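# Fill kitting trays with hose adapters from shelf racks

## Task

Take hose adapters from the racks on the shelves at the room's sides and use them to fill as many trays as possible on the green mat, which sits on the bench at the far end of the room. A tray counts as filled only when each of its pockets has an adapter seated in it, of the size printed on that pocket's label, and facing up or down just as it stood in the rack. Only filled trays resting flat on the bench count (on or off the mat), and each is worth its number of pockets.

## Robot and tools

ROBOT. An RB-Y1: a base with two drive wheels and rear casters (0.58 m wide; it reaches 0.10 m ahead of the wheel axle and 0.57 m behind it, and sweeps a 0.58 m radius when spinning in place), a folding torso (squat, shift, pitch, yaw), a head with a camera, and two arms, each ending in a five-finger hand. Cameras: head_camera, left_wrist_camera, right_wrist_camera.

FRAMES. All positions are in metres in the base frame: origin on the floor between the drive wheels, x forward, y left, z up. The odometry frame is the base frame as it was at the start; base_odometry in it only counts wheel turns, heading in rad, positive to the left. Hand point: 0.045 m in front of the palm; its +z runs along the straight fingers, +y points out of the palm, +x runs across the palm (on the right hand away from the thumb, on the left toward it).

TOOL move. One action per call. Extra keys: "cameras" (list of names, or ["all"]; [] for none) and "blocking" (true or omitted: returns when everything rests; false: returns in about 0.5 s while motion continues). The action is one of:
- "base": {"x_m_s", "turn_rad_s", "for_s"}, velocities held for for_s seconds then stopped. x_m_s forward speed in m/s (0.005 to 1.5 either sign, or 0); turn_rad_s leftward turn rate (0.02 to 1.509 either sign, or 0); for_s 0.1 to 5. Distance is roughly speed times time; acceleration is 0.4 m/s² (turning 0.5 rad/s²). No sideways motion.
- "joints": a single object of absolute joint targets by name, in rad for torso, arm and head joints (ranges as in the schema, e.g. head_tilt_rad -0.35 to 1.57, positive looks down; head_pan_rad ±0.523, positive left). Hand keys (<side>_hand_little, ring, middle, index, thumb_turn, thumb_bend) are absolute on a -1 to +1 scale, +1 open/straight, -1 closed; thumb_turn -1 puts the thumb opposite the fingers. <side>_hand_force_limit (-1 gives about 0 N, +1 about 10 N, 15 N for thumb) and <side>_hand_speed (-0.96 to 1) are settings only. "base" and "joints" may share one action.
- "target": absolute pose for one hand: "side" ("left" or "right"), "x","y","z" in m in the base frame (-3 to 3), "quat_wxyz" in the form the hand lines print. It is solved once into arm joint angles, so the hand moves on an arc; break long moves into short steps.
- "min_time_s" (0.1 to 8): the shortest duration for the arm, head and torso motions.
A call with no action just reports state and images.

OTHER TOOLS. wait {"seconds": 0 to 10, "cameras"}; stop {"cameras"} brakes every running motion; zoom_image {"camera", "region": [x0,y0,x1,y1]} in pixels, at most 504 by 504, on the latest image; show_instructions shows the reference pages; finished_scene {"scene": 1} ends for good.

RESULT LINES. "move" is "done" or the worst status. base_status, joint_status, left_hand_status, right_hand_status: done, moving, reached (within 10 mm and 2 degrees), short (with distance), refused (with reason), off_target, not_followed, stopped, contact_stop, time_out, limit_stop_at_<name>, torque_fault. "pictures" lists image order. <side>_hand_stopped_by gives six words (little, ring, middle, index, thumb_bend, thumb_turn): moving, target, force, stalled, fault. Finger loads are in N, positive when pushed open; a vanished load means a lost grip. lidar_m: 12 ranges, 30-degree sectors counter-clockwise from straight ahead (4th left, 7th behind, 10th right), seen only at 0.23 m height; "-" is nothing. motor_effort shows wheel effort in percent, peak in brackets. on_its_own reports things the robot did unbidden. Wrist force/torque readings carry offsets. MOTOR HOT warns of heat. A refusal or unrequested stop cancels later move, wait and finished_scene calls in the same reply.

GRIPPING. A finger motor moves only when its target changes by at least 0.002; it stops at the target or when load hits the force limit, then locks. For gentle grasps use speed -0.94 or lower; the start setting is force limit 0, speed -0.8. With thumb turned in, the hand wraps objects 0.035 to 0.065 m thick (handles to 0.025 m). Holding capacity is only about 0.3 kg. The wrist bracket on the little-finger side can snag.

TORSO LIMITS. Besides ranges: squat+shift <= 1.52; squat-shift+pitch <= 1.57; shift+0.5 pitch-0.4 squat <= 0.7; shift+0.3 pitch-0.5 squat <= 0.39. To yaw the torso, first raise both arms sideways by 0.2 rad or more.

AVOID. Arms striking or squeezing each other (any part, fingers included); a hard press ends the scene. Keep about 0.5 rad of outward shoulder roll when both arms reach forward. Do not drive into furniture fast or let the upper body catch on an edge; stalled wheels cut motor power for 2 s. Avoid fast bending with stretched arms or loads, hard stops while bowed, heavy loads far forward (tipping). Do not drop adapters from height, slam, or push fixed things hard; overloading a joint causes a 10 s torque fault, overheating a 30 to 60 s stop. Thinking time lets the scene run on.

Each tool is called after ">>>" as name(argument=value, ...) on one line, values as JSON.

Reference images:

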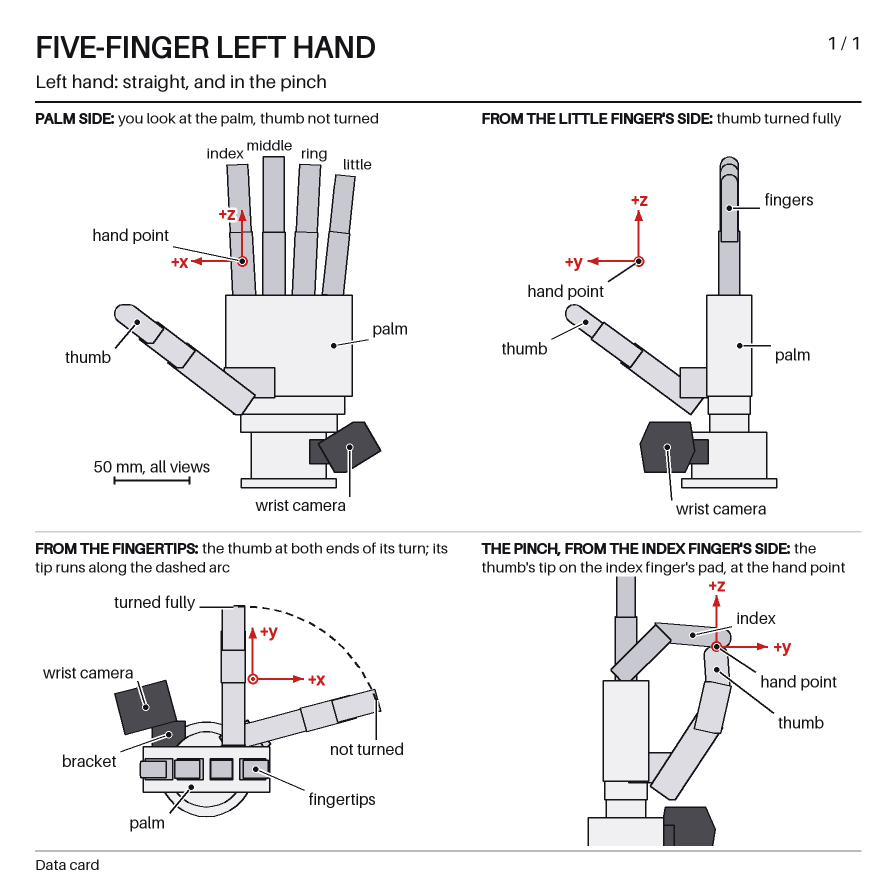

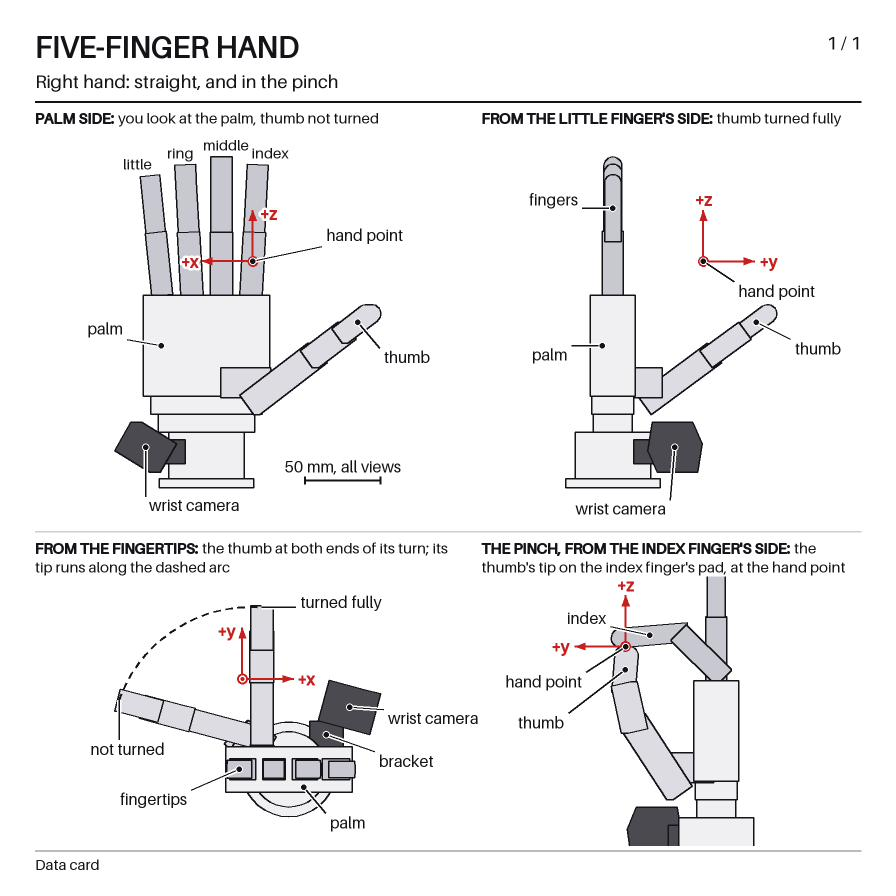

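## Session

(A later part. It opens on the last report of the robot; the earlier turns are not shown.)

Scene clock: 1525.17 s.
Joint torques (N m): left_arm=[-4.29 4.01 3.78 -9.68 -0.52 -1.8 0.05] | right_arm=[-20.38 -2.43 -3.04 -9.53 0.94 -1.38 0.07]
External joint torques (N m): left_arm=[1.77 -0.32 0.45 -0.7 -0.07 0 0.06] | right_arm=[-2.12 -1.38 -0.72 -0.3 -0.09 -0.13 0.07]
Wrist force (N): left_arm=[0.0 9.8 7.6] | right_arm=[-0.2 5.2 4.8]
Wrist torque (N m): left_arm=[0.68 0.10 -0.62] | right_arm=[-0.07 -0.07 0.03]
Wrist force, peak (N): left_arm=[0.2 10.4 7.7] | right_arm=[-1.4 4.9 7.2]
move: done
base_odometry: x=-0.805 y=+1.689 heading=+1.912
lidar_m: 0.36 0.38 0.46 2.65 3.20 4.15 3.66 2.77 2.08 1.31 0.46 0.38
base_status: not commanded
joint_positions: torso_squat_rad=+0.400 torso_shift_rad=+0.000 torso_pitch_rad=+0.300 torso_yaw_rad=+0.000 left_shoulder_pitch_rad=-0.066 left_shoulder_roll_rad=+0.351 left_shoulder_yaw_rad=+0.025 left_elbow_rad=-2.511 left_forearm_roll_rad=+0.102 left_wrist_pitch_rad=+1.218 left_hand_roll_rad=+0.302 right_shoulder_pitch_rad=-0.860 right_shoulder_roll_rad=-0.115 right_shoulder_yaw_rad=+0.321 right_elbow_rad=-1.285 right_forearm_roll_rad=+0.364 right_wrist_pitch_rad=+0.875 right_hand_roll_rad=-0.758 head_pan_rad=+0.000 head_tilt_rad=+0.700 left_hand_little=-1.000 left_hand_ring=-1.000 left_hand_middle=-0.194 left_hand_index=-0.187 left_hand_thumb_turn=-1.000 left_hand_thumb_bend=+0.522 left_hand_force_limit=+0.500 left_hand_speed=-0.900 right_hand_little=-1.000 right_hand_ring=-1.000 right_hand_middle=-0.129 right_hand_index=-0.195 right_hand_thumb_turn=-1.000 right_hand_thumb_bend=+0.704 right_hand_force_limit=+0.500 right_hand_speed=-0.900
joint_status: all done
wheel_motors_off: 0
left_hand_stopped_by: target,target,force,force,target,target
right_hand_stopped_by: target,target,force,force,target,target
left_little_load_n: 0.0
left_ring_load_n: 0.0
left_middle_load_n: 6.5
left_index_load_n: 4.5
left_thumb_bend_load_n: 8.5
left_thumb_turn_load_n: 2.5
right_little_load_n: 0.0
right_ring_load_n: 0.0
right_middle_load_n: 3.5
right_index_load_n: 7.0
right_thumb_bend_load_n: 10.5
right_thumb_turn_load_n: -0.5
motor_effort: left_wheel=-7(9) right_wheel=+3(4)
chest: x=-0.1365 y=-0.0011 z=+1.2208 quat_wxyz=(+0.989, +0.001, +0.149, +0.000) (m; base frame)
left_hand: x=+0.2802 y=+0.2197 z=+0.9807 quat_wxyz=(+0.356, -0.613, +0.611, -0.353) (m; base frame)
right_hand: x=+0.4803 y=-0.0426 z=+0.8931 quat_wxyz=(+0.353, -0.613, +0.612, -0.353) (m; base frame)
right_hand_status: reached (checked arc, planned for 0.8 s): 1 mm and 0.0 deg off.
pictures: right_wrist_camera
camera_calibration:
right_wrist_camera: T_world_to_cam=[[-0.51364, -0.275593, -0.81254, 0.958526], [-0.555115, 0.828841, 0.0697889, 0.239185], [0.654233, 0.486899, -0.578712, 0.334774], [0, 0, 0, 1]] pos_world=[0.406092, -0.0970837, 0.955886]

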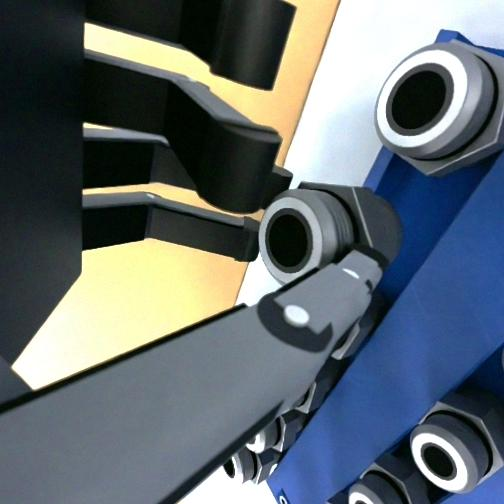

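>>> move(target={"side":"right","x":0.4801,"y":-0.0429,"z":0.965,"quat_wxyz":[0.3536,-0.6124,0.6124,-0.3536]}, min_time_s=0.8)

>>> move(joints={"right_shoulder_pitch_rad":-0.073,"right_shoulder_roll_rad":-0.509,"right_shoulder_yaw_rad":0.052,"right_elbow_rad":-2.513,"right_forearm_roll_rad":-0.069,"right_wrist_pitch_rad":1.21,"right_hand_roll_rad":-0.483}, min_time_s=1.5)

>>> move(base={"x_m_s":-0.35,"for_s":1.333}, joints={"torso_squat_rad":0.1}, min_time_s=1.5)

>>> move(base={"turn_rad_s":0.8785,"for_s":2.267})

>>> move(base={"x_m_s":0.8942,"for_s":3.3})

>>> move(base={"turn_rad_s":-0.432,"for_s":1.0})

>>> move(base={"x_m_s":0.2,"for_s":0.833}, joints={"left_shoulder_pitch_rad":-0.794,"left_shoulder_roll_rad":0.567,"left_shoulder_yaw_rad":0.675,"left_elbow_rad":-2.223,"left_forearm_roll_rad":0.595,"left_wrist_pitch_rad":1.559,"left_hand_roll_rad":-0.012,"right_shoulder_pitch_rad":-0.68,"right_shoulder_roll_rad":-0.782,"right_shoulder_yaw_rad":-0.438,"right_elbow_rad":-2.309,"right_forearm_roll_rad":-0.58,"right_wrist_pitch_rad":1.446,"right_hand_roll_rad":-0.348}, min_time_s=1.3)

>>> move(joints={"torso_squat_rad":0.2,"torso_pitch_rad":0.6,"head_tilt_rad":0.4}, min_time_s=1.2, cameras=["head_camera"])

Scene clock: 1527.03 s.
Joint torques (N m): left_arm=[-4.76 4.14 3.43 -9.69 -0.59 -1.73 -0.04] | right_arm=[-20.44 -3.31 -3.07 -9.16 1.24 -1.53 -0.12]
External joint torques (N m): left_arm=[1.31 -0.19 0.1 -0.71 -0.13 0.06 -0.04] | right_arm=[-1.75 -1.74 -0.48 -0.23 0.22 -0.15 -0.12]
Wrist force (N): left_arm=[-0.1 10.1 7.7] | right_arm=[-0.7 6.2 5.0]
Wrist torque (N m): left_arm=[0.72 0.11 -0.65] | right_arm=[0.08 0.01 0.03]
Wrist force, peak (N): left_arm=[0.0 10.3 7.7] | right_arm=[-1.2 6.9 5.1]
move: done
base_odometry: x=-0.805 y=+1.689 heading=+1.912
lidar_m: 0.36 0.39 0.47 2.65 3.19 4.16 3.66 2.76 2.08 1.31 0.46 0.38
base_status: not commanded
joint_positions: torso_squat_rad=+0.400 torso_shift_rad=+0.000 torso_pitch_rad=+0.300 torso_yaw_rad=+0.000 left_shoulder_pitch_rad=-0.066 left_shoulder_roll_rad=+0.351 left_shoulder_yaw_rad=+0.025 left_elbow_rad=-2.511 left_forearm_roll_rad=+0.102 left_wrist_pitch_rad=+1.218 left_hand_roll_rad=+0.302 right_shoulder_pitch_rad=-0.915 right_shoulder_roll_rad=-0.134 right_shoulder_yaw_rad=+0.278 right_elbow_rad=-1.481 right_forearm_roll_rad=+0.263 right_wrist_pitch_rad=+1.095 right_hand_roll_rad=-0.627 head_pan_rad=+0.000 head_tilt_rad=+0.700 left_hand_little=-1.000 left_hand_ring=-1.000 left_hand_middle=-0.194 left_hand_index=-0.187 left_hand_thumb_turn=-1.000 left_hand_thumb_bend=+0.522 left_hand_force_limit=+0.500 left_hand_speed=-0.900 right_hand_little=-1.000 right_hand_ring=-1.000 right_hand_middle=-0.129 right_hand_index=-0.195 right_hand_thumb_turn=-1.000 right_hand_thumb_bend=+0.704 right_hand_force_limit=+0.500 right_hand_speed=-0.900
joint_status: all done
wheel_motors_off: 0
left_hand_stopped_by: target,target,force,force,target,target
right_hand_stopped_by: target,target,force,force,target,target
left_little_load_n: 0.0
left_ring_load_n: 0.0
left_middle_load_n: 6.5
left_index_load_n: 4.5
left_thumb_bend_load_n: 8.5
left_thumb_turn_load_n: 2.5
right_little_load_n: 0.0
right_ring_load_n: 0.0
right_middle_load_n: 3.5
right_index_load_n: 6.5
right_thumb_bend_load_n: 11.0
right_thumb_turn_load_n: -0.5
motor_effort: left_wheel=-6(8) right_wheel=+3(4)
chest: x=-0.1365 y=-0.0011 z=+1.2208 quat_wxyz=(+0.989, +0.001, +0.149, +0.000) (m; base frame)
left_hand: x=+0.2802 y=+0.2197 z=+0.9807 quat_wxyz=(+0.356, -0.613, +0.611, -0.353) (m; base frame)
right_hand: x=+0.4799 y=-0.0428 z=+0.9645 quat_wxyz=(+0.353, -0.613, +0.612, -0.353) (m; base frame)
right_hand_status: reached (checked arc, planned for 0.8 s): 1 mm and 0.0 deg off.
pictures: none

Scene clock: 1528.87 s.
Joint torques (N m): left_arm=[-5.29 4.85 3.4 -9.69 -0.39 -1.64 0.13] | right_arm=[-6.93 -7.38 -4.73 -8.24 0.98 -1.66 -0.04]
External joint torques (N m): left_arm=[0.78 0.52 0.07 -0.72 0.07 0.16 0.14] | right_arm=[-1.46 -1.69 -0.5 -0.4 0.1 -0.15 -0.04]
Wrist force (N): left_arm=[0.1 9.9 7.7] | right_arm=[-0.8 5.4 4.7]
Wrist torque (N m): left_arm=[0.69 0.10 -0.63] | right_arm=[-0.07 0.01 0.01]
Wrist force, peak (N): left_arm=[0.1 10.4 7.5] | right_arm=[-2.4 5.5 5.3]
move: done
base_odometry: x=-0.805 y=+1.689 heading=+1.912
lidar_m: 0.36 0.39 0.46 2.65 3.20 4.16 3.66 2.77 2.07 1.30 0.47 0.38
base_status: not commanded
joint_positions: torso_squat_rad=+0.400 torso_shift_rad=+0.000 torso_pitch_rad=+0.300 torso_yaw_rad=+0.000 left_shoulder_pitch_rad=-0.066 left_shoulder_roll_rad=+0.351 left_shoulder_yaw_rad=+0.025 left_elbow_rad=-2.511 left_forearm_roll_rad=+0.102 left_wrist_pitch_rad=+1.218 left_hand_roll_rad=+0.302 right_shoulder_pitch_rad=-0.073 right_shoulder_roll_rad=-0.509 right_shoulder_yaw_rad=+0.052 right_elbow_rad=-2.513 right_forearm_roll_rad=-0.069 right_wrist_pitch_rad=+1.210 right_hand_roll_rad=-0.483 head_pan_rad=+0.000 head_tilt_rad=+0.700 left_hand_little=-1.000 left_hand_ring=-1.000 left_hand_middle=-0.194 left_hand_index=-0.187 left_hand_thumb_turn=-1.000 left_hand_thumb_bend=+0.522 left_hand_force_limit=+0.500 left_hand_speed=-0.900 right_hand_little=-1.000 right_hand_ring=-1.000 right_hand_middle=-0.129 right_hand_index=-0.195 right_hand_thumb_turn=-1.000 right_hand_thumb_bend=+0.704 right_hand_force_limit=+0.500 right_hand_speed=-0.900
joint_status: all done
wheel_motors_off: 0
left_hand_stopped_by: target,target,force,force,target,target
right_hand_stopped_by: target,target,force,force,target,target
left_little_load_n: 0.0
left_ring_load_n: 0.0
left_middle_load_n: 6.5
left_index_load_n: 4.5
left_thumb_bend_load_n: 9.0
left_thumb_turn_load_n: 2.5
right_little_load_n: 0.0
right_ring_load_n: -0.5
right_middle_load_n: 3.5
right_index_load_n: 7.0
right_thumb_bend_load_n: 11.0
right_thumb_turn_load_n: 0.0
motor_effort: left_wheel=-7(9) right_wheel=+4(4)
chest: x=-0.1365 y=-0.0011 z=+1.2208 quat_wxyz=(+0.989, +0.001, +0.149, +0.000) (m; base frame)
left_hand: x=+0.2802 y=+0.2197 z=+0.9807 quat_wxyz=(+0.356, -0.613, +0.611, -0.353) (m; base frame)
right_hand: x=+0.2799 y=-0.2191 z=+0.9799 quat_wxyz=(+0.353, -0.612, +0.613, -0.355) (m; base frame)
pictures: none

Scene clock: 1531.87 s.
Joint torques (N m): left_arm=[-4.95 4.82 4.06 -9.59 -0.41 -1.73 -0.02] | right_arm=[-6.56 -6.95 -4.85 -7.96 0.9 -1.74 -0.04]
External joint torques (N m): left_arm=[1.12 0.49 0.73 -0.62 0.05 0.07 -0.02] | right_arm=[-1.09 -1.27 -0.62 -0.11 0.03 -0.23 -0.04]
Wrist force (N): left_arm=[0.1 10.0 7.9] | right_arm=[-0.6 5.0 4.9]
Wrist torque (N m): left_arm=[0.70 0.10 -0.64] | right_arm=[-0.09 -0.05 0.05]
Wrist force, peak (N): left_arm=[0.1 10.3 8.2] | right_arm=[-1.0 5.7 5.5]
move: done
base_odometry: x=-0.649 y=+1.250 heading=+1.911
lidar_m: 0.84 0.77 1.54 3.06 3.20 3.68 3.20 2.74 2.06 2.00 1.15 0.75
base_status: done (sent for 1.33 of 1.33 s)
joint_positions: torso_squat_rad=+0.100 torso_shift_rad=+0.000 torso_pitch_rad=+0.300 torso_yaw_rad=+0.000 left_shoulder_pitch_rad=-0.066 left_shoulder_roll_rad=+0.351 left_shoulder_yaw_rad=+0.025 left_elbow_rad=-2.511 left_forearm_roll_rad=+0.102 left_wrist_pitch_rad=+1.218 left_hand_roll_rad=+0.302 right_shoulder_pitch_rad=-0.073 right_shoulder_roll_rad=-0.509 right_shoulder_yaw_rad=+0.052 right_elbow_rad=-2.513 right_forearm_roll_rad=-0.069 right_wrist_pitch_rad=+1.210 right_hand_roll_rad=-0.483 head_pan_rad=+0.000 head_tilt_rad=+0.700 left_hand_little=-1.000 left_hand_ring=-1.000 left_hand_middle=-0.194 left_hand_index=-0.187 left_hand_thumb_turn=-1.000 left_hand_thumb_bend=+0.522 left_hand_force_limit=+0.500 left_hand_speed=-0.900 right_hand_little=-1.000 right_hand_ring=-1.000 right_hand_middle=-0.129 right_hand_index=-0.195 right_hand_thumb_turn=-1.000 right_hand_thumb_bend=+0.704 right_hand_force_limit=+0.500 right_hand_speed=-0.900
joint_status: all done
wheel_motors_off: 0
left_hand_stopped_by: target,target,force,force,target,target
right_hand_stopped_by: target,target,force,force,target,target
left_little_load_n: 0.0
left_ring_load_n: 0.0
left_middle_load_n: 6.5
left_index_load_n: 4.5
left_thumb_bend_load_n: 8.5
left_thumb_turn_load_n: 2.5
right_little_load_n: 0.0
right_ring_load_n: 0.0
right_middle_load_n: 3.5
right_index_load_n: 6.5
right_thumb_bend_load_n: 11.0
right_thumb_turn_load_n: -0.5
motor_effort: left_wheel=-9(31) right_wheel=+6(27)
chest: x=-0.1365 y=-0.0012 z=+1.2726 quat_wxyz=(+0.989, +0.001, +0.149, +0.000) (m; base frame)
left_hand: x=+0.2802 y=+0.2197 z=+1.0324 quat_wxyz=(+0.356, -0.613, +0.611, -0.353) (m; base frame)
right_hand: x=+0.2799 y=-0.2192 z=+1.0317 quat_wxyz=(+0.353, -0.612, +0.613, -0.355) (m; base frame)
pictures: none

Scene clock: 1536.23 s.
Joint torques (N m): left_arm=[-4.68 4.67 3.79 -9.62 -0.53 -1.88 -0.07] | right_arm=[-6.8 -6.79 -4.69 -8.09 1.03 -1.7 -0.1]
External joint torques (N m): left_arm=[1.39 0.34 0.45 -0.65 -0.07 -0.08 -0.06] | right_arm=[-1.33 -1.1 -0.46 -0.25 0.15 -0.18 -0.11]
Wrist force (N): left_arm=[-0.1 10.2 7.3] | right_arm=[-0.2 5.6 4.2]
Wrist torque (N m): left_arm=[0.75 0.12 -0.66] | right_arm=[0.01 -0.11 0.07]
Wrist force, peak (N): left_arm=[0.0 10.5 7.8] | right_arm=[-1.0 5.9 5.1]
move: done
base_odometry: x=-0.649 y=+1.250 heading=-2.381
lidar_m: 3.13 3.80 3.18 3.05 2.12 1.99 1.33 0.77 0.84 0.79 1.39 3.07
base_status: done (sent for 2.27 of 2.27 s)
joint_positions: torso_squat_rad=+0.100 torso_shift_rad=+0.000 torso_pitch_rad=+0.300 torso_yaw_rad=+0.000 left_shoulder_pitch_rad=-0.066 left_shoulder_roll_rad=+0.351 left_shoulder_yaw_rad=+0.025 left_elbow_rad=-2.511 left_forearm_roll_rad=+0.102 left_wrist_pitch_rad=+1.218 left_hand_roll_rad=+0.302 right_shoulder_pitch_rad=-0.073 right_shoulder_roll_rad=-0.509 right_shoulder_yaw_rad=+0.052 right_elbow_rad=-2.513 right_forearm_roll_rad=-0.069 right_wrist_pitch_rad=+1.210 right_hand_roll_rad=-0.483 head_pan_rad=+0.000 head_tilt_rad=+0.700 left_hand_little=-1.000 left_hand_ring=-1.000 left_hand_middle=-0.194 left_hand_index=-0.187 left_hand_thumb_turn=-1.000 left_hand_thumb_bend=+0.522 left_hand_force_limit=+0.500 left_hand_speed=-0.900 right_hand_little=-1.000 right_hand_ring=-1.000 right_hand_middle=-0.129 right_hand_index=-0.195 right_hand_thumb_turn=-1.000 right_hand_thumb_bend=+0.704 right_hand_force_limit=+0.500 right_hand_speed=-0.900
joint_status: not commanded
wheel_motors_off: 0
left_hand_stopped_by: target,target,force,force,target,target
right_hand_stopped_by: target,target,force,force,target,target
left_little_load_n: 0.0
left_ring_load_n: 0.0
left_middle_load_n: 6.5
left_index_load_n: 4.5
left_thumb_bend_load_n: 8.5
left_thumb_turn_load_n: 2.5
right_little_load_n: 0.0
right_ring_load_n: 0.0
right_middle_load_n: 3.5
right_index_load_n: 7.0
right_thumb_bend_load_n: 10.5
right_thumb_turn_load_n: 0.0
motor_effort: left_wheel=+5(34) right_wheel=+5(22)
chest: x=-0.1365 y=-0.0012 z=+1.2726 quat_wxyz=(+0.989, +0.001, +0.149, +0.000) (m; base frame)
left_hand: x=+0.2802 y=+0.2197 z=+1.0324 quat_wxyz=(+0.356, -0.613, +0.611, -0.353) (m; base frame)
right_hand: x=+0.2799 y=-0.2192 z=+1.0316 quat_wxyz=(+0.353, -0.612, +0.613, -0.355) (m; base frame)
pictures: none

Scene clock: 1541.90 s.
Joint torques (N m): left_arm=[-5.15 4.43 3.49 -9.48 -0.51 -1.59 0.22] | right_arm=[-5.86 -7.09 -4.99 -8.13 0.97 -1.64 -0.05]
External joint torques (N m): left_arm=[0.91 0.11 0.16 -0.5 -0.05 0.21 0.23] | right_arm=[-0.39 -1.41 -0.76 -0.29 0.09 -0.13 -0.06]
Wrist force (N): left_arm=[0.2 10.0 7.4] | right_arm=[-1.3 5.2 4.7]
Wrist torque (N m): left_arm=[0.72 0.07 -0.65] | right_arm=[-0.04 0.07 0.04]
Wrist force, peak (N): left_arm=[0.0 10.1 8.2] | right_arm=[-0.9 5.7 5.6]
move: done
base_odometry: x=-2.786 y=-0.785 heading=-2.381
lidar_m: 0.43 0.57 1.31 2.33 2.85 4.64 3.27 2.48 2.34 0.64 0.45 0.40
base_status: done (sent for 3.3 of 3.3 s)
joint_positions: torso_squat_rad=+0.100 torso_shift_rad=+0.000 torso_pitch_rad=+0.300 torso_yaw_rad=+0.000 left_shoulder_pitch_rad=-0.066 left_shoulder_roll_rad=+0.351 left_shoulder_yaw_rad=+0.025 left_elbow_rad=-2.511 left_forearm_roll_rad=+0.102 left_wrist_pitch_rad=+1.218 left_hand_roll_rad=+0.302 right_shoulder_pitch_rad=-0.073 right_shoulder_roll_rad=-0.509 right_shoulder_yaw_rad=+0.052 right_elbow_rad=-2.513 right_forearm_roll_rad=-0.069 right_wrist_pitch_rad=+1.210 right_hand_roll_rad=-0.483 head_pan_rad=+0.000 head_tilt_rad=+0.700 left_hand_little=-1.000 left_hand_ring=-1.000 left_hand_middle=-0.194 left_hand_index=-0.187 left_hand_thumb_turn=-1.000 left_hand_thumb_bend=+0.522 left_hand_force_limit=+0.500 left_hand_speed=-0.900 right_hand_little=-1.000 right_hand_ring=-1.000 right_hand_middle=-0.129 right_hand_index=-0.195 right_hand_thumb_turn=-1.000 right_hand_thumb_bend=+0.704 right_hand_force_limit=+0.500 right_hand_speed=-0.900
joint_status: not commanded
wheel_motors_off: 0
left_hand_stopped_by: target,target,force,force,target,target
right_hand_stopped_by: target,target,force,force,target,target
left_little_load_n: 0.0
left_ring_load_n: 0.0
left_middle_load_n: 6.5
left_index_load_n: 4.5
left_thumb_bend_load_n: 8.5
left_thumb_turn_load_n: 2.0
right_little_load_n: 0.0
right_ring_load_n: 0.0
right_middle_load_n: 3.5
right_index_load_n: 6.5
right_thumb_bend_load_n: 10.5
right_thumb_turn_load_n: 0.0
motor_effort: left_wheel=+8(53) right_wheel=-5(27)
chest: x=-0.1365 y=-0.0012 z=+1.2726 quat_wxyz=(+0.989, +0.001, +0.150, +0.000) (m; base frame)
left_hand: x=+0.2802 y=+0.2197 z=+1.0323 quat_wxyz=(+0.356, -0.613, +0.611, -0.353) (m; base frame)
right_hand: x=+0.2800 y=-0.2191 z=+1.0316 quat_wxyz=(+0.353, -0.612, +0.613, -0.355) (m; base frame)
pictures: none

Scene clock: 1544.10 s.
Joint torques (N m): left_arm=[-5.01 4.36 3.85 -9.45 -0.5 -1.66 0.01] | right_arm=[-5.93 -6.95 -4.64 -7.94 0.91 -1.64 -0.07]
External joint torques (N m): left_arm=[1.05 0.03 0.52 -0.47 -0.04 0.13 0.01] | right_arm=[-0.45 -1.26 -0.41 -0.1 0.04 -0.13 -0.08]
Wrist force (N): left_arm=[0.1 10.1 7.4] | right_arm=[-0.9 5.1 4.4]
Wrist torque (N m): left_arm=[0.74 0.10 -0.65] | right_arm=[-0.06 0.07 -0.01]
Wrist force, peak (N): left_arm=[-0.1 10.4 7.7] | right_arm=[-1.4 5.6 5.4]
move: done
base_odometry: x=-2.786 y=-0.785 heading=-2.812
lidar_m: 0.42 0.43 0.61 2.29 2.39 2.84 4.64 2.89 2.42 1.54 0.58 0.43
base_status: done (sent for 1 of 1 s)
joint_positions: torso_squat_rad=+0.100 torso_shift_rad=+0.000 torso_pitch_rad=+0.300 torso_yaw_rad=+0.000 left_shoulder_pitch_rad=-0.066 left_shoulder_roll_rad=+0.351 left_shoulder_yaw_rad=+0.025 left_elbow_rad=-2.511 left_forearm_roll_rad=+0.102 left_wrist_pitch_rad=+1.218 left_hand_roll_rad=+0.302 right_shoulder_pitch_rad=-0.073 right_shoulder_roll_rad=-0.509 right_shoulder_yaw_rad=+0.052 right_elbow_rad=-2.513 right_forearm_roll_rad=-0.069 right_wrist_pitch_rad=+1.210 right_hand_roll_rad=-0.483 head_pan_rad=+0.000 head_tilt_rad=+0.700 left_hand_little=-1.000 left_hand_ring=-1.000 left_hand_middle=-0.194 left_hand_index=-0.187 left_hand_thumb_turn=-1.000 left_hand_thumb_bend=+0.522 left_hand_force_limit=+0.500 left_hand_speed=-0.900 right_hand_little=-1.000 right_hand_ring=-1.000 right_hand_middle=-0.129 right_hand_index=-0.195 right_hand_thumb_turn=-1.000 right_hand_thumb_bend=+0.704 right_hand_force_limit=+0.500 right_hand_speed=-0.900
joint_status: not commanded
wheel_motors_off: 0
left_hand_stopped_by: target,target,force,force,target,target
right_hand_stopped_by: target,target,force,force,target,target
left_little_load_n: 0.0
left_ring_load_n: 0.0
left_middle_load_n: 6.5
left_index_load_n: 4.5
left_thumb_bend_load_n: 8.5
left_thumb_turn_load_n: 2.5
right_little_load_n: 0.0
right_ring_load_n: 0.0
right_middle_load_n: 3.5
right_index_load_n: 7.0
right_thumb_bend_load_n: 10.5
right_thumb_turn_load_n: 0.0
motor_effort: left_wheel=+9(32) right_wheel=+2(21)
chest: x=-0.1365 y=-0.0012 z=+1.2726 quat_wxyz=(+0.989, +0.001, +0.150, +0.000) (m; base frame)
left_hand: x=+0.2802 y=+0.2196 z=+1.0323 quat_wxyz=(+0.356, -0.613, +0.611, -0.353) (m; base frame)
right_hand: x=+0.2800 y=-0.2192 z=+1.0316 quat_wxyz=(+0.353, -0.612, +0.613, -0.355) (m; base frame)
pictures: none

Scene clock: 1545.80 s.
Joint torques (N m): left_arm=[-12.14 13.35 2.79 -4.57 0 -2.07 0.04] | right_arm=[-12.78 -14.51 -5.22 -3.41 0.79 -2.03 -0.1]
External joint torques (N m): left_arm=[1.36 1.19 0.77 0.19 -0.04 0.04 0.05] | right_arm=[-0.95 -2.58 -0.33 0.03 0.08 -0.22 -0.11]
Wrist force (N): left_arm=[-0.1 11.0 5.8] | right_arm=[-0.4 6.0 2.8]
Wrist torque (N m): left_arm=[0.86 0.07 -0.69] | right_arm=[0.07 0.02 0.04]
Wrist force, peak (N): left_arm=[-0.2 11.1 7.7] | right_arm=[-1.8 5.7 5.5]
move: done
base_odometry: x=-2.944 y=-0.839 heading=-2.813
lidar_m: 0.25 0.26 0.36 1.07 2.39 2.97 4.81 3.02 2.44 0.95 0.35 0.26
base_status: done (sent for 0.83 of 0.83 s)
joint_positions: torso_squat_rad=+0.100 torso_shift_rad=+0.000 torso_pitch_rad=+0.300 torso_yaw_rad=+0.000 left_shoulder_pitch_rad=-0.794 left_shoulder_roll_rad=+0.567 left_shoulder_yaw_rad=+0.675 left_elbow_rad=-2.223 left_forearm_roll_rad=+0.595 left_wrist_pitch_rad=+1.559 left_hand_roll_rad=-0.012 right_shoulder_pitch_rad=-0.680 right_shoulder_roll_rad=-0.782 right_shoulder_yaw_rad=-0.438 right_elbow_rad=-2.309 right_forearm_roll_rad=-0.580 right_wrist_pitch_rad=+1.446 right_hand_roll_rad=-0.348 head_pan_rad=+0.000 head_tilt_rad=+0.700 left_hand_little=-1.000 left_hand_ring=-1.000 left_hand_middle=-0.194 left_hand_index=-0.187 left_hand_thumb_turn=-1.000 left_hand_thumb_bend=+0.522 left_hand_force_limit=+0.500 left_hand_speed=-0.900 right_hand_little=-1.000 right_hand_ring=-1.000 right_hand_middle=-0.129 right_hand_index=-0.195 right_hand_thumb_turn=-1.000 right_hand_thumb_bend=+0.704 right_hand_force_limit=+0.500 right_hand_speed=-0.900
joint_status: all done
wheel_motors_off: 0
left_hand_stopped_by: target,target,force,force,target,target
right_hand_stopped_by: target,target,force,force,target,target
left_little_load_n: 0.0
left_ring_load_n: 0.0
left_middle_load_n: 6.5
left_index_load_n: 4.5
left_thumb_bend_load_n: 8.5
left_thumb_turn_load_n: 2.0
right_little_load_n: 0.0
right_ring_load_n: 0.0
right_middle_load_n: 3.5
right_index_load_n: 7.0
right_thumb_bend_load_n: 11.0
right_thumb_turn_load_n: -0.5
motor_effort: left_wheel=-6(43) right_wheel=+2(24)
chest: x=-0.1364 y=-0.0012 z=+1.2726 quat_wxyz=(+0.989, +0.001, +0.150, +0.000) (m; base frame)
left_hand: x=+0.3865 y=+0.3399 z=+1.2856 quat_wxyz=(+0.441, -0.552, +0.553, -0.441) (m; base frame)
right_hand: x=+0.3864 y=-0.3000 z=+1.2849 quat_wxyz=(+0.441, -0.553, +0.553, -0.440) (m; base frame)
pictures: none

Scene clock: 1547.33 s.
Joint torques (N m): left_arm=[-9.45 13.29 4.76 -6.88 0.05 -1.84 0.05] | right_arm=[-10.1 -14.58 -6.29 -5.18 0.78 -1.94 -0.06]
External joint torques (N m): left_arm=[1.14 0.8 1.33 -0.42 0 0.04 0.06] | right_arm=[-0.94 -2.48 -0.49 -0.15 0.1 -0.34 -0.07]
Wrist force (N): left_arm=[-0.1 10.1 7.8] | right_arm=[-0.1 5.6 5.0]
Wrist torque (N m): left_arm=[0.70 0.12 -0.65] | right_arm=[0.04 -0.07 0.08]
Wrist force, peak (N): left_arm=[-0.1 10.7 8.1] | right_arm=[0.1 6.3 5.2]
move: done
base_odometry: x=-2.944 y=-0.839 heading=-2.813
lidar_m: 0.24 0.26 0.37 1.09 2.40 2.98 4.81 3.02 2.42 0.95 0.36 0.25
base_status: not commanded
joint_positions: torso_squat_rad=+0.200 torso_shift_rad=+0.000 torso_pitch_rad=+0.600 torso_yaw_rad=+0.000 left_shoulder_pitch_rad=-0.794 left_shoulder_roll_rad=+0.567 left_shoulder_yaw_rad=+0.675 left_elbow_rad=-2.223 left_forearm_roll_rad=+0.595 left_wrist_pitch_rad=+1.559 left_hand_roll_rad=-0.012 right_shoulder_pitch_rad=-0.680 right_shoulder_roll_rad=-0.782 right_shoulder_yaw_rad=-0.438 right_elbow_rad=-2.309 right_forearm_roll_rad=-0.580 right_wrist_pitch_rad=+1.446 right_hand_roll_rad=-0.348 head_pan_rad=+0.000 head_tilt_rad=+0.400 left_hand_little=-1.000 left_hand_ring=-1.000 left_hand_middle=-0.194 left_hand_index=-0.187 left_hand_thumb_turn=-1.000 left_hand_thumb_bend=+0.522 left_hand_force_limit=+0.500 left_hand_speed=-0.900 right_hand_little=-1.000 right_hand_ring=-1.000 right_hand_middle=-0.129 right_hand_index=-0.195 right_hand_thumb_turn=-1.000 right_hand_thumb_bend=+0.704 right_hand_force_limit=+0.500 right_hand_speed=-0.900
joint_status: all done
wheel_motors_off: 0
left_hand_stopped_by: target,target,force,force,target,target
right_hand_stopped_by: target,target,force,force,target,target
left_little_load_n: 0.0
left_ring_load_n: 0.0
left_middle_load_n: 6.5
left_index_load_n: 4.5
left_thumb_bend_load_n: 8.5
left_thumb_turn_load_n: 2.5
right_little_load_n: 0.5
right_ring_load_n: 0.0
right_middle_load_n: 3.5
right_index_load_n: 7.0
right_thumb_bend_load_n: 10.5
right_thumb_turn_load_n: 0.0
motor_effort: left_wheel=-7(11) right_wheel=+2(5)
chest: x=-0.0532 y=-0.0012 z=+1.2219 quat_wxyz=(+0.955, +0.001, +0.296, +0.000) (m; base frame)
left_hand: x=+0.4501 y=+0.3401 z=+1.0798 quat_wxyz=(+0.354, -0.612, +0.613, -0.353) (m; base frame)
right_hand: x=+0.4500 y=-0.2998 z=+1.0791 quat_wxyz=(+0.353, -0.612, +0.613, -0.353) (m; base frame)
pictures: head_camera
camera_calibration:
head_camera: T_world_to_cam=[[-0.0232867, -0.999714, 0.00541845, -0.00535249], [-0.852586, 0.0170287, -0.52231, 0.847539], [0.522069, -0.0167826, -0.852738, 1.07829], [0, 0, 0, 1]] pos_world=[0.159536, -0.00168702, 1.3622]

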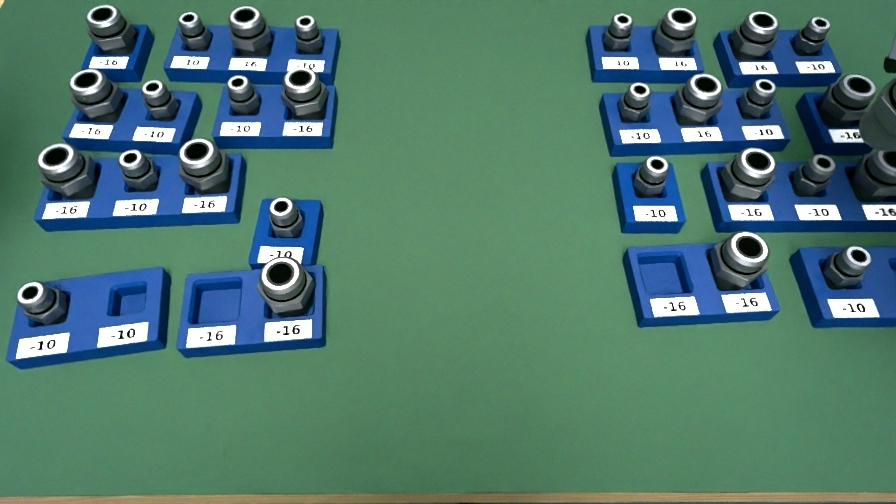

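>>> zoom_image(camera="head_camera", region=[70, 250, 190, 350])

>>> zoom_image(camera="head_camera", region=[610, 220, 730, 320])

Scaled by 4.200 from the camera's 896x504 image, which has a finer 1280x720 frame.

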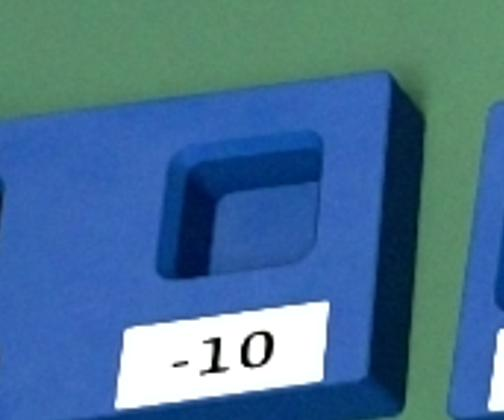

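Scaled by 4.200 from the camera's 896x504 image, which has a finer 1280x720 frame.

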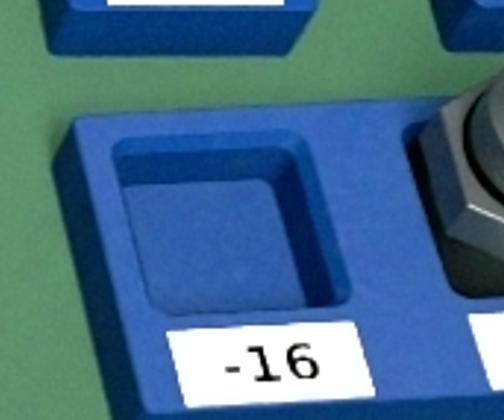

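>>> move(target={"side":"left","x":0.3976,"y":0.2410,"z":1.01,"quat_wxyz":[0.3536,-0.6124,0.6124,-0.3536]}, min_time_s=1.0)

>>> move(target={"side":"left","x":0.4076,"y":0.2410,"z":0.966,"quat_wxyz":[0.3536,-0.6124,0.6124,-0.3536]}, min_time_s=0.7, cameras=["head_camera"])

>>> zoom_image(camera="head_camera", region=[70, 240, 190, 340])

Scene clock: 1549.93 s.
Joint torques (N m): left_arm=[-5.92 5.68 1.16 -9.24 -0.05 -1.85 0.27] | right_arm=[-10.19 -14.58 -6.33 -5.3 0.72 -2.05 -0.07]
External joint torques (N m): left_arm=[1.64 0.49 -0.6 -1.2 -0.03 0.03 0.28] | right_arm=[-1.03 -2.49 -0.53 -0.27 0.04 -0.44 -0.08]
Wrist force (N): left_arm=[-0.2 10.1 7.7] | right_arm=[-0.4 5.4 5.2]
Wrist torque (N m): left_arm=[0.71 0.13 -0.50] | right_arm=[-0.08 -0.06 0.06]
Wrist force, peak (N): left_arm=[0.3 10.5 8.0] | right_arm=[-0.7 6.0 5.2]
move: done
base_odometry: x=-2.944 y=-0.839 heading=-2.813
lidar_m: 0.25 0.26 0.37 1.08 2.39 2.99 4.80 3.02 2.43 0.96 0.36 0.26
base_status: not commanded
joint_positions: torso_squat_rad=+0.200 torso_shift_rad=+0.000 torso_pitch_rad=+0.600 torso_yaw_rad=+0.000 left_shoulder_pitch_rad=-0.540 left_shoulder_roll_rad=+0.224 left_shoulder_yaw_rad=+0.372 left_elbow_rad=-2.525 left_forearm_roll_rad=+0.253 left_wrist_pitch_rad=+1.436 left_hand_roll_rad=+0.035 right_shoulder_pitch_rad=-0.680 right_shoulder_roll_rad=-0.782 right_shoulder_yaw_rad=-0.438 right_elbow_rad=-2.309 right_forearm_roll_rad=-0.580 right_wrist_pitch_rad=+1.446 right_hand_roll_rad=-0.348 head_pan_rad=+0.000 head_tilt_rad=+0.400 left_hand_little=-1.000 left_hand_ring=-1.000 left_hand_middle=-0.194 left_hand_index=-0.187 left_hand_thumb_turn=-1.000 left_hand_thumb_bend=+0.522 left_hand_force_limit=+0.500 left_hand_speed=-0.900 right_hand_little=-1.000 right_hand_ring=-1.000 right_hand_middle=-0.129 right_hand_index=-0.195 right_hand_thumb_turn=-1.000 right_hand_thumb_bend=+0.704 right_hand_force_limit=+0.500 right_hand_speed=-0.900
joint_status: all done
wheel_motors_off: 0
left_hand_stopped_by: target,target,force,force,target,target
right_hand_stopped_by: target,target,force,force,target,target
left_little_load_n: 0.0
left_ring_load_n: 0.0
left_middle_load_n: 6.5
left_index_load_n: 4.5
left_thumb_bend_load_n: 8.5
left_thumb_turn_load_n: 2.0
right_little_load_n: 0.0
right_ring_load_n: 0.0
right_middle_load_n: 3.5
right_index_load_n: 7.0
right_thumb_bend_load_n: 11.0
right_thumb_turn_load_n: -0.5
motor_effort: left_wheel=-8(10) right_wheel=+3(3)
chest: x=-0.0532 y=-0.0012 z=+1.2219 quat_wxyz=(+0.955, +0.001, +0.296, +0.000) (m; base frame)
left_hand: x=+0.3976 y=+0.2411 z=+1.0101 quat_wxyz=(+0.353, -0.612, +0.612, -0.354) (m; base frame)
left_hand_status: reached (checked arc, planned for 1.0 s): 0 mm and 0.0 deg off.
right_hand: x=+0.4500 y=-0.2998 z=+1.0792 quat_wxyz=(+0.353, -0.612, +0.613, -0.353) (m; base frame)
pictures: none

Scene clock: 1550.97 s.
Joint torques (N m): left_arm=[-5.29 4.96 0.69 -9.18 -0.21 -1.69 -0.15] | right_arm=[-10.14 -14.84 -6.16 -5.16 0.66 -2.02 0.08]
External joint torques (N m): left_arm=[1.92 0.52 -0.83 0.13 -0.3 0.19 -0.14] | right_arm=[-0.98 -2.75 -0.36 -0.14 -0.02 -0.41 0.07]
Wrist force (N): left_arm=[-0.1 9.9 7.4] | right_arm=[-0.3 5.3 4.8]
Wrist torque (N m): left_arm=[0.71 0.13 -0.65] | right_arm=[-0.02 -0.08 0.02]
Wrist force, peak (N): left_arm=[-0.3 10.5 8.0] | right_arm=[-1.6 5.4 5.3]
move: done
base_odometry: x=-2.944 y=-0.839 heading=-2.813
lidar_m: 0.25 0.26 0.37 1.08 2.39 2.98 4.80 3.01 2.42 0.93 0.36 0.27
base_status: not commanded
joint_positions: torso_squat_rad=+0.200 torso_shift_rad=+0.000 torso_pitch_rad=+0.600 torso_yaw_rad=+0.000 left_shoulder_pitch_rad=-0.464 left_shoulder_roll_rad=+0.161 left_shoulder_yaw_rad=+0.333 left_elbow_rad=-2.406 left_forearm_roll_rad=+0.224 left_wrist_pitch_rad=+1.232 left_hand_roll_rad=-0.025 right_shoulder_pitch_rad=-0.680 right_shoulder_roll_rad=-0.782 right_shoulder_yaw_rad=-0.438 right_elbow_rad=-2.309 right_forearm_roll_rad=-0.580 right_wrist_pitch_rad=+1.446 right_hand_roll_rad=-0.348 head_pan_rad=+0.000 head_tilt_rad=+0.400 left_hand_little=-1.000 left_hand_ring=-1.000 left_hand_middle=-0.194 left_hand_index=-0.187 left_hand_thumb_turn=-1.000 left_hand_thumb_bend=+0.522 left_hand_force_limit=+0.500 left_hand_speed=-0.900 right_hand_little=-1.000 right_hand_ring=-1.000 right_hand_middle=-0.129 right_hand_index=-0.195 right_hand_thumb_turn=-1.000 right_hand_thumb_bend=+0.704 right_hand_force_limit=+0.500 right_hand_speed=-0.900
joint_status: all done
wheel_motors_off: 0
left_hand_stopped_by: target,target,force,force,target,target
right_hand_stopped_by: target,target,force,force,target,target
left_little_load_n: 0.0
left_ring_load_n: 0.0
left_middle_load_n: 6.5
left_index_load_n: 4.5
left_thumb_bend_load_n: 8.0
left_thumb_turn_load_n: 2.0
right_little_load_n: 0.0
right_ring_load_n: 0.0
right_middle_load_n: 3.5
right_index_load_n: 6.5
right_thumb_bend_load_n: 11.0
right_thumb_turn_load_n: 0.0
motor_effort: left_wheel=-6(9) right_wheel=+2(3)
chest: x=-0.0532 y=-0.0012 z=+1.2219 quat_wxyz=(+0.955, +0.001, +0.296, +0.000) (m; base frame)
left_hand: x=+0.4073 y=+0.2412 z=+0.9663 quat_wxyz=(+0.354, -0.613, +0.612, -0.353) (m; base frame)
left_hand_status: reached (checked arc, planned for 0.7 s): 1 mm and 0.1 deg off.
right_hand: x=+0.4500 y=-0.2998 z=+1.0792 quat_wxyz=(+0.353, -0.612, +0.613, -0.353) (m; base frame)
pictures: head_camera
camera_calibration:
head_camera: T_world_to_cam=[[-0.0232875, -0.999714, 0.005418, -0.00535176], [-0.852585, 0.0170296, -0.52231, 0.847539], [0.522069, -0.0167826, -0.852738, 1.07829], [0, 0, 0, 1]] pos_world=[0.159536, -0.00168702, 1.3622]

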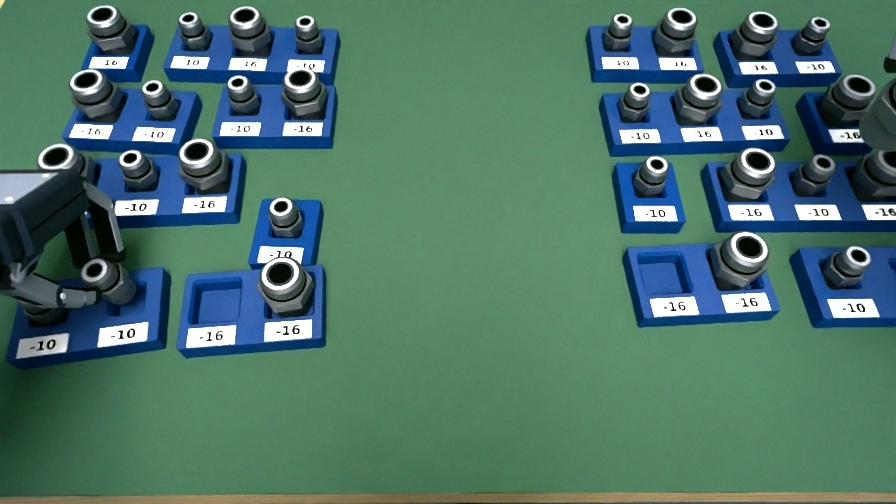

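Scaled by 4.200 from the camera's 896x504 image, which has a finer 1280x720 frame.

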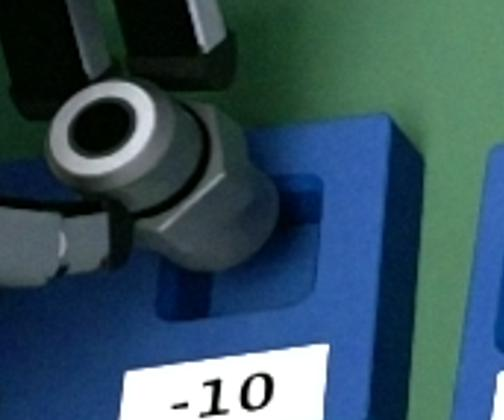

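>>> move(target={"side":"left","x":0.4058,"y":0.2395,"z":0.957,"quat_wxyz":[0.3536,-0.6124,0.6124,-0.3536]}, min_time_s=0.6, cameras=["head_camera"])

>>> zoom_image(camera="head_camera", region=[70, 240, 190, 340])

Scene clock: 1552.20 s.
Joint torques (N m): left_arm=[-4.55 3.6 0.11 -9.37 -0.08 -2.12 -0.3] | right_arm=[-10.28 -14.82 -6.24 -5.17 0.67 -2.09 0.02]
External joint torques (N m): left_arm=[2.41 -0.57 -1.33 0.14 -0.19 -0.24 -0.3] | right_arm=[-1.12 -2.72 -0.44 -0.14 -0.01 -0.49 0.02]
Wrist force (N): left_arm=[-0.1 9.9 7.6] | right_arm=[0.0 5.5 4.2]
Wrist torque (N m): left_arm=[0.71 0.11 -0.66] | right_arm=[0.02 -0.08 0.07]
Wrist force, peak (N): left_arm=[-0.3 10.4 7.6] | right_arm=[-1.7 5.5 5.4]
move: done
base_odometry: x=-2.944 y=-0.839 heading=-2.813
lidar_m: 0.25 0.27 0.38 1.08 2.40 2.98 4.80 3.02 2.42 0.96 0.35 0.26
base_status: not commanded
joint_positions: torso_squat_rad=+0.200 torso_shift_rad=+0.000 torso_pitch_rad=+0.600 torso_yaw_rad=+0.000 left_shoulder_pitch_rad=-0.440 left_shoulder_roll_rad=+0.145 left_shoulder_yaw_rad=+0.321 left_elbow_rad=-2.393 left_forearm_roll_rad=+0.218 left_wrist_pitch_rad=+1.192 left_hand_roll_rad=-0.035 right_shoulder_pitch_rad=-0.680 right_shoulder_roll_rad=-0.782 right_shoulder_yaw_rad=-0.438 right_elbow_rad=-2.309 right_forearm_roll_rad=-0.580 right_wrist_pitch_rad=+1.446 right_hand_roll_rad=-0.348 head_pan_rad=+0.000 head_tilt_rad=+0.400 left_hand_little=-1.000 left_hand_ring=-1.000 left_hand_middle=-0.194 left_hand_index=-0.187 left_hand_thumb_turn=-1.000 left_hand_thumb_bend=+0.522 left_hand_force_limit=+0.500 left_hand_speed=-0.900 right_hand_little=-1.000 right_hand_ring=-1.000 right_hand_middle=-0.129 right_hand_index=-0.195 right_hand_thumb_turn=-1.000 right_hand_thumb_bend=+0.704 right_hand_force_limit=+0.500 right_hand_speed=-0.900
joint_status: all done
wheel_motors_off: 0
left_hand_stopped_by: target,target,force,force,target,target
right_hand_stopped_by: target,target,force,force,target,target
left_little_load_n: 0.0
left_ring_load_n: 0.0
left_middle_load_n: 6.5
left_index_load_n: 4.5
left_thumb_bend_load_n: 8.5
left_thumb_turn_load_n: 2.5
right_little_load_n: 0.0
right_ring_load_n: 0.0
right_middle_load_n: 3.5
right_index_load_n: 7.0
right_thumb_bend_load_n: 11.0
right_thumb_turn_load_n: 0.0
motor_effort: left_wheel=-7(10) right_wheel=+3(3)
chest: x=-0.0532 y=-0.0012 z=+1.2219 quat_wxyz=(+0.955, +0.001, +0.296, +0.000) (m; base frame)
left_hand: x=+0.4057 y=+0.2397 z=+0.9574 quat_wxyz=(+0.354, -0.613, +0.612, -0.353) (m; base frame)
left_hand_status: reached (checked arc, planned for 0.6 s): 0 mm and 0.0 deg off.
right_hand: x=+0.4500 y=-0.2998 z=+1.0792 quat_wxyz=(+0.353, -0.612, +0.613, -0.353) (m; base frame)
pictures: head_camera
camera_calibration:
head_camera: T_world_to_cam=[[-0.0232875, -0.999714, 0.005418, -0.00535176], [-0.852585, 0.0170296, -0.52231, 0.847539], [0.522069, -0.0167826, -0.852738, 1.07829], [0, 0, 0, 1]] pos_world=[0.159536, -0.00168702, 1.3622]

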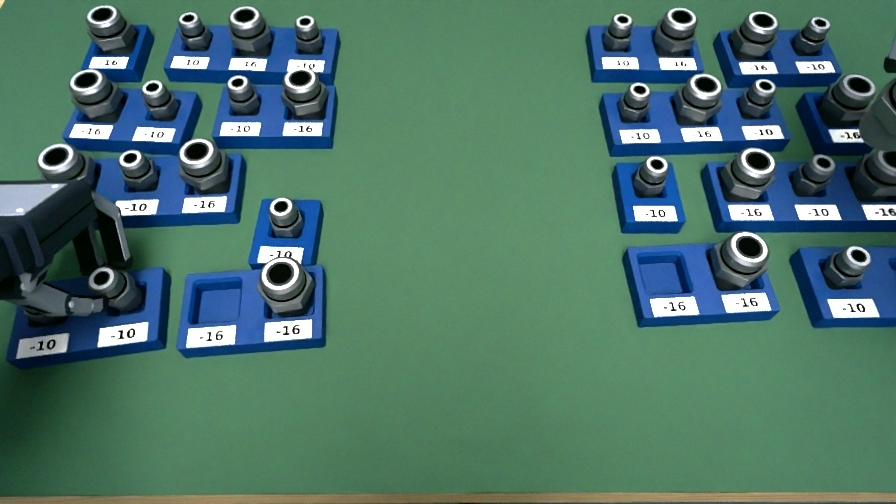

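Scaled by 4.200 from the camera's 896x504 image, which has a finer 1280x720 frame.

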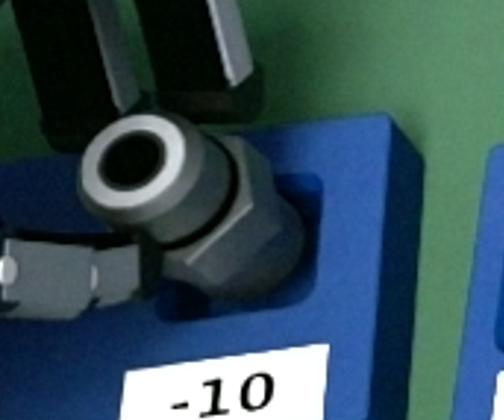

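>>> move(target={"side":"left","x":0.4054,"y":0.2388,"z":0.9472,"quat_wxyz":[0.3536,-0.6124,0.6124,-0.3536]}, min_time_s=0.7, cameras=["head_camera"])

>>> zoom_image(camera="head_camera", region=[70, 240, 190, 340])

Scene clock: 1553.50 s.
Joint torques (N m): left_arm=[-3.92 3.15 0.12 -9.17 -0.33 -1.82 0] | right_arm=[-10.36 -14.47 -6.48 -5.21 0.71 -2 0.05]
External joint torques (N m): left_arm=[2.85 -0.83 -1.27 0.54 -0.45 0.06 0.01] | right_arm=[-1.2 -2.38 -0.68 -0.18 0.03 -0.39 0.05]
Wrist force (N): left_arm=[-0.2 10.1 7.7] | right_arm=[-1.4 5.3 4.4]
Wrist torque (N m): left_arm=[0.72 0.14 -0.68] | right_arm=[-0.01 0.17 0.01]
Wrist force, peak (N): left_arm=[-0.2 10.2 7.9] | right_arm=[-1.3 5.2 5.7]
move: done
base_odometry: x=-2.944 y=-0.839 heading=-2.813
lidar_m: 0.25 0.26 0.36 1.08 2.39 2.97 4.81 3.00 2.42 0.96 0.36 0.26
base_status: not commanded
joint_positions: torso_squat_rad=+0.200 torso_shift_rad=+0.000 torso_pitch_rad=+0.600 torso_yaw_rad=+0.000 left_shoulder_pitch_rad=-0.419 left_shoulder_roll_rad=+0.133 left_shoulder_yaw_rad=+0.311 left_elbow_rad=-2.371 left_forearm_roll_rad=+0.214 left_wrist_pitch_rad=+1.149 left_hand_roll_rad=-0.046 right_shoulder_pitch_rad=-0.680 right_shoulder_roll_rad=-0.782 right_shoulder_yaw_rad=-0.438 right_elbow_rad=-2.309 right_forearm_roll_rad=-0.580 right_wrist_pitch_rad=+1.446 right_hand_roll_rad=-0.348 head_pan_rad=+0.000 head_tilt_rad=+0.400 left_hand_little=-1.000 left_hand_ring=-1.000 left_hand_middle=-0.194 left_hand_index=-0.187 left_hand_thumb_turn=-1.000 left_hand_thumb_bend=+0.522 left_hand_force_limit=+0.500 left_hand_speed=-0.900 right_hand_little=-1.000 right_hand_ring=-1.000 right_hand_middle=-0.129 right_hand_index=-0.195 right_hand_thumb_turn=-1.000 right_hand_thumb_bend=+0.704 right_hand_force_limit=+0.500 right_hand_speed=-0.900
joint_status: all done
wheel_motors_off: 0
left_hand_stopped_by: target,target,force,force,target,target
right_hand_stopped_by: target,target,force,force,target,target
left_little_load_n: 0.0
left_ring_load_n: 0.0
left_middle_load_n: 6.5
left_index_load_n: 4.5
left_thumb_bend_load_n: 8.5
left_thumb_turn_load_n: 2.5
right_little_load_n: 0.0
right_ring_load_n: 0.0
right_middle_load_n: 3.5
right_index_load_n: 6.5
right_thumb_bend_load_n: 11.0
right_thumb_turn_load_n: 0.0
motor_effort: left_wheel=-7(10) right_wheel=+2(3)
chest: x=-0.0532 y=-0.0012 z=+1.2219 quat_wxyz=(+0.955, +0.001, +0.296, +0.000) (m; base frame)
left_hand: x=+0.4052 y=+0.2390 z=+0.9476 quat_wxyz=(+0.354, -0.613, +0.612, -0.353) (m; base frame)
left_hand_status: reached (checked arc, planned for 0.7 s): 1 mm and 0.0 deg off.
right_hand: x=+0.4500 y=-0.2998 z=+1.0792 quat_wxyz=(+0.353, -0.612, +0.613, -0.353) (m; base frame)
pictures: head_camera
camera_calibration:
head_camera: T_world_to_cam=[[-0.0232875, -0.999714, 0.005418, -0.00535176], [-0.852585, 0.0170296, -0.52231, 0.847539], [0.522069, -0.0167826, -0.852738, 1.07829], [0, 0, 0, 1]] pos_world=[0.159536, -0.00168702, 1.3622]

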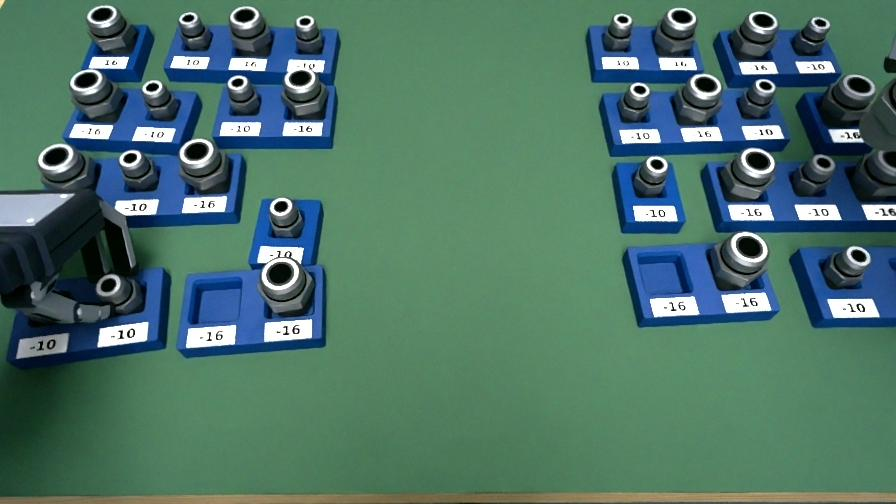

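Scaled by 4.200 from the camera's 896x504 image, which has a finer 1280x720 frame.

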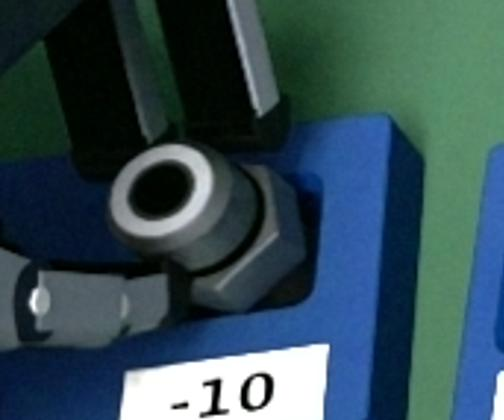

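>>> move(target={"side":"left","x":0.4054,"y":0.2388,"z":0.9455,"quat_wxyz":[0.3536,-0.6124,0.6124,-0.3536]}, min_time_s=0.4)

Scene clock: 1554.37 s.
Joint torques (N m): left_arm=[-4.25 3.05 0.31 -8.81 -0.13 -1.62 -0.31] | right_arm=[-10.28 -14.67 -6.23 -5.11 0.75 -2.07 0.02]
External joint torques (N m): left_arm=[2.51 -0.9 -1.08 0.95 -0.26 0.26 -0.3] | right_arm=[-1.12 -2.57 -0.43 -0.09 0.07 -0.47 0.01]
Wrist force (N): left_arm=[0.0 7.9 6.8] | right_arm=[-0.7 5.5 4.3]
Wrist torque (N m): left_arm=[0.65 0.09 -0.64] | right_arm=[0.01 0.03 0.01]
Wrist force, peak (N): left_arm=[0.0 10.2 7.8] | right_arm=[-1.6 5.9 5.0]
move: done
base_odometry: x=-2.944 y=-0.839 heading=-2.813
lidar_m: 0.24 0.26 0.37 1.08 2.38 2.97 4.81 3.03 2.42 0.96 0.36 0.26
base_status: not commanded
joint_positions: torso_squat_rad=+0.200 torso_shift_rad=+0.000 torso_pitch_rad=+0.600 torso_yaw_rad=+0.000 left_shoulder_pitch_rad=-0.416 left_shoulder_roll_rad=+0.131 left_shoulder_yaw_rad=+0.309 left_elbow_rad=-2.366 left_forearm_roll_rad=+0.214 left_wrist_pitch_rad=+1.138 left_hand_roll_rad=-0.048 right_shoulder_pitch_rad=-0.680 right_shoulder_roll_rad=-0.782 right_shoulder_yaw_rad=-0.438 right_elbow_rad=-2.309 right_forearm_roll_rad=-0.580 right_wrist_pitch_rad=+1.446 right_hand_roll_rad=-0.348 head_pan_rad=+0.000 head_tilt_rad=+0.400 left_hand_little=-1.000 left_hand_ring=-1.000 left_hand_middle=-0.194 left_hand_index=-0.187 left_hand_thumb_turn=-1.000 left_hand_thumb_bend=+0.522 left_hand_force_limit=+0.500 left_hand_speed=-0.900 right_hand_little=-1.000 right_hand_ring=-1.000 right_hand_middle=-0.129 right_hand_index=-0.195 right_hand_thumb_turn=-1.000 right_hand_thumb_bend=+0.704 right_hand_force_limit=+0.500 right_hand_speed=-0.900
joint_status: all done
wheel_motors_off: 0
left_hand_stopped_by: target,target,force,force,target,target
right_hand_stopped_by: target,target,force,force,target,target
left_little_load_n: 0.0
left_ring_load_n: 0.0
left_middle_load_n: 6.5
left_index_load_n: 5.0
left_thumb_bend_load_n: 8.0
left_thumb_turn_load_n: 2.0
right_little_load_n: 0.0
right_ring_load_n: 0.0
right_middle_load_n: 3.5
right_index_load_n: 7.0
right_thumb_bend_load_n: 11.0
right_thumb_turn_load_n: 0.0
motor_effort: left_wheel=-5(9) right_wheel=+3(3)
chest: x=-0.0532 y=-0.0012 z=+1.2219 quat_wxyz=(+0.955, +0.001, +0.296, +0.000) (m; base frame)
left_hand: x=+0.4056 y=+0.2390 z=+0.9459 quat_wxyz=(+0.354, -0.612, +0.612, -0.354) (m; base frame)
left_hand_status: reached (checked arc, planned for 0.4 s): 1 mm and 0.1 deg off.
right_hand: x=+0.4500 y=-0.2998 z=+1.0792 quat_wxyz=(+0.353, -0.612, +0.613, -0.353) (m; base frame)
pictures: none


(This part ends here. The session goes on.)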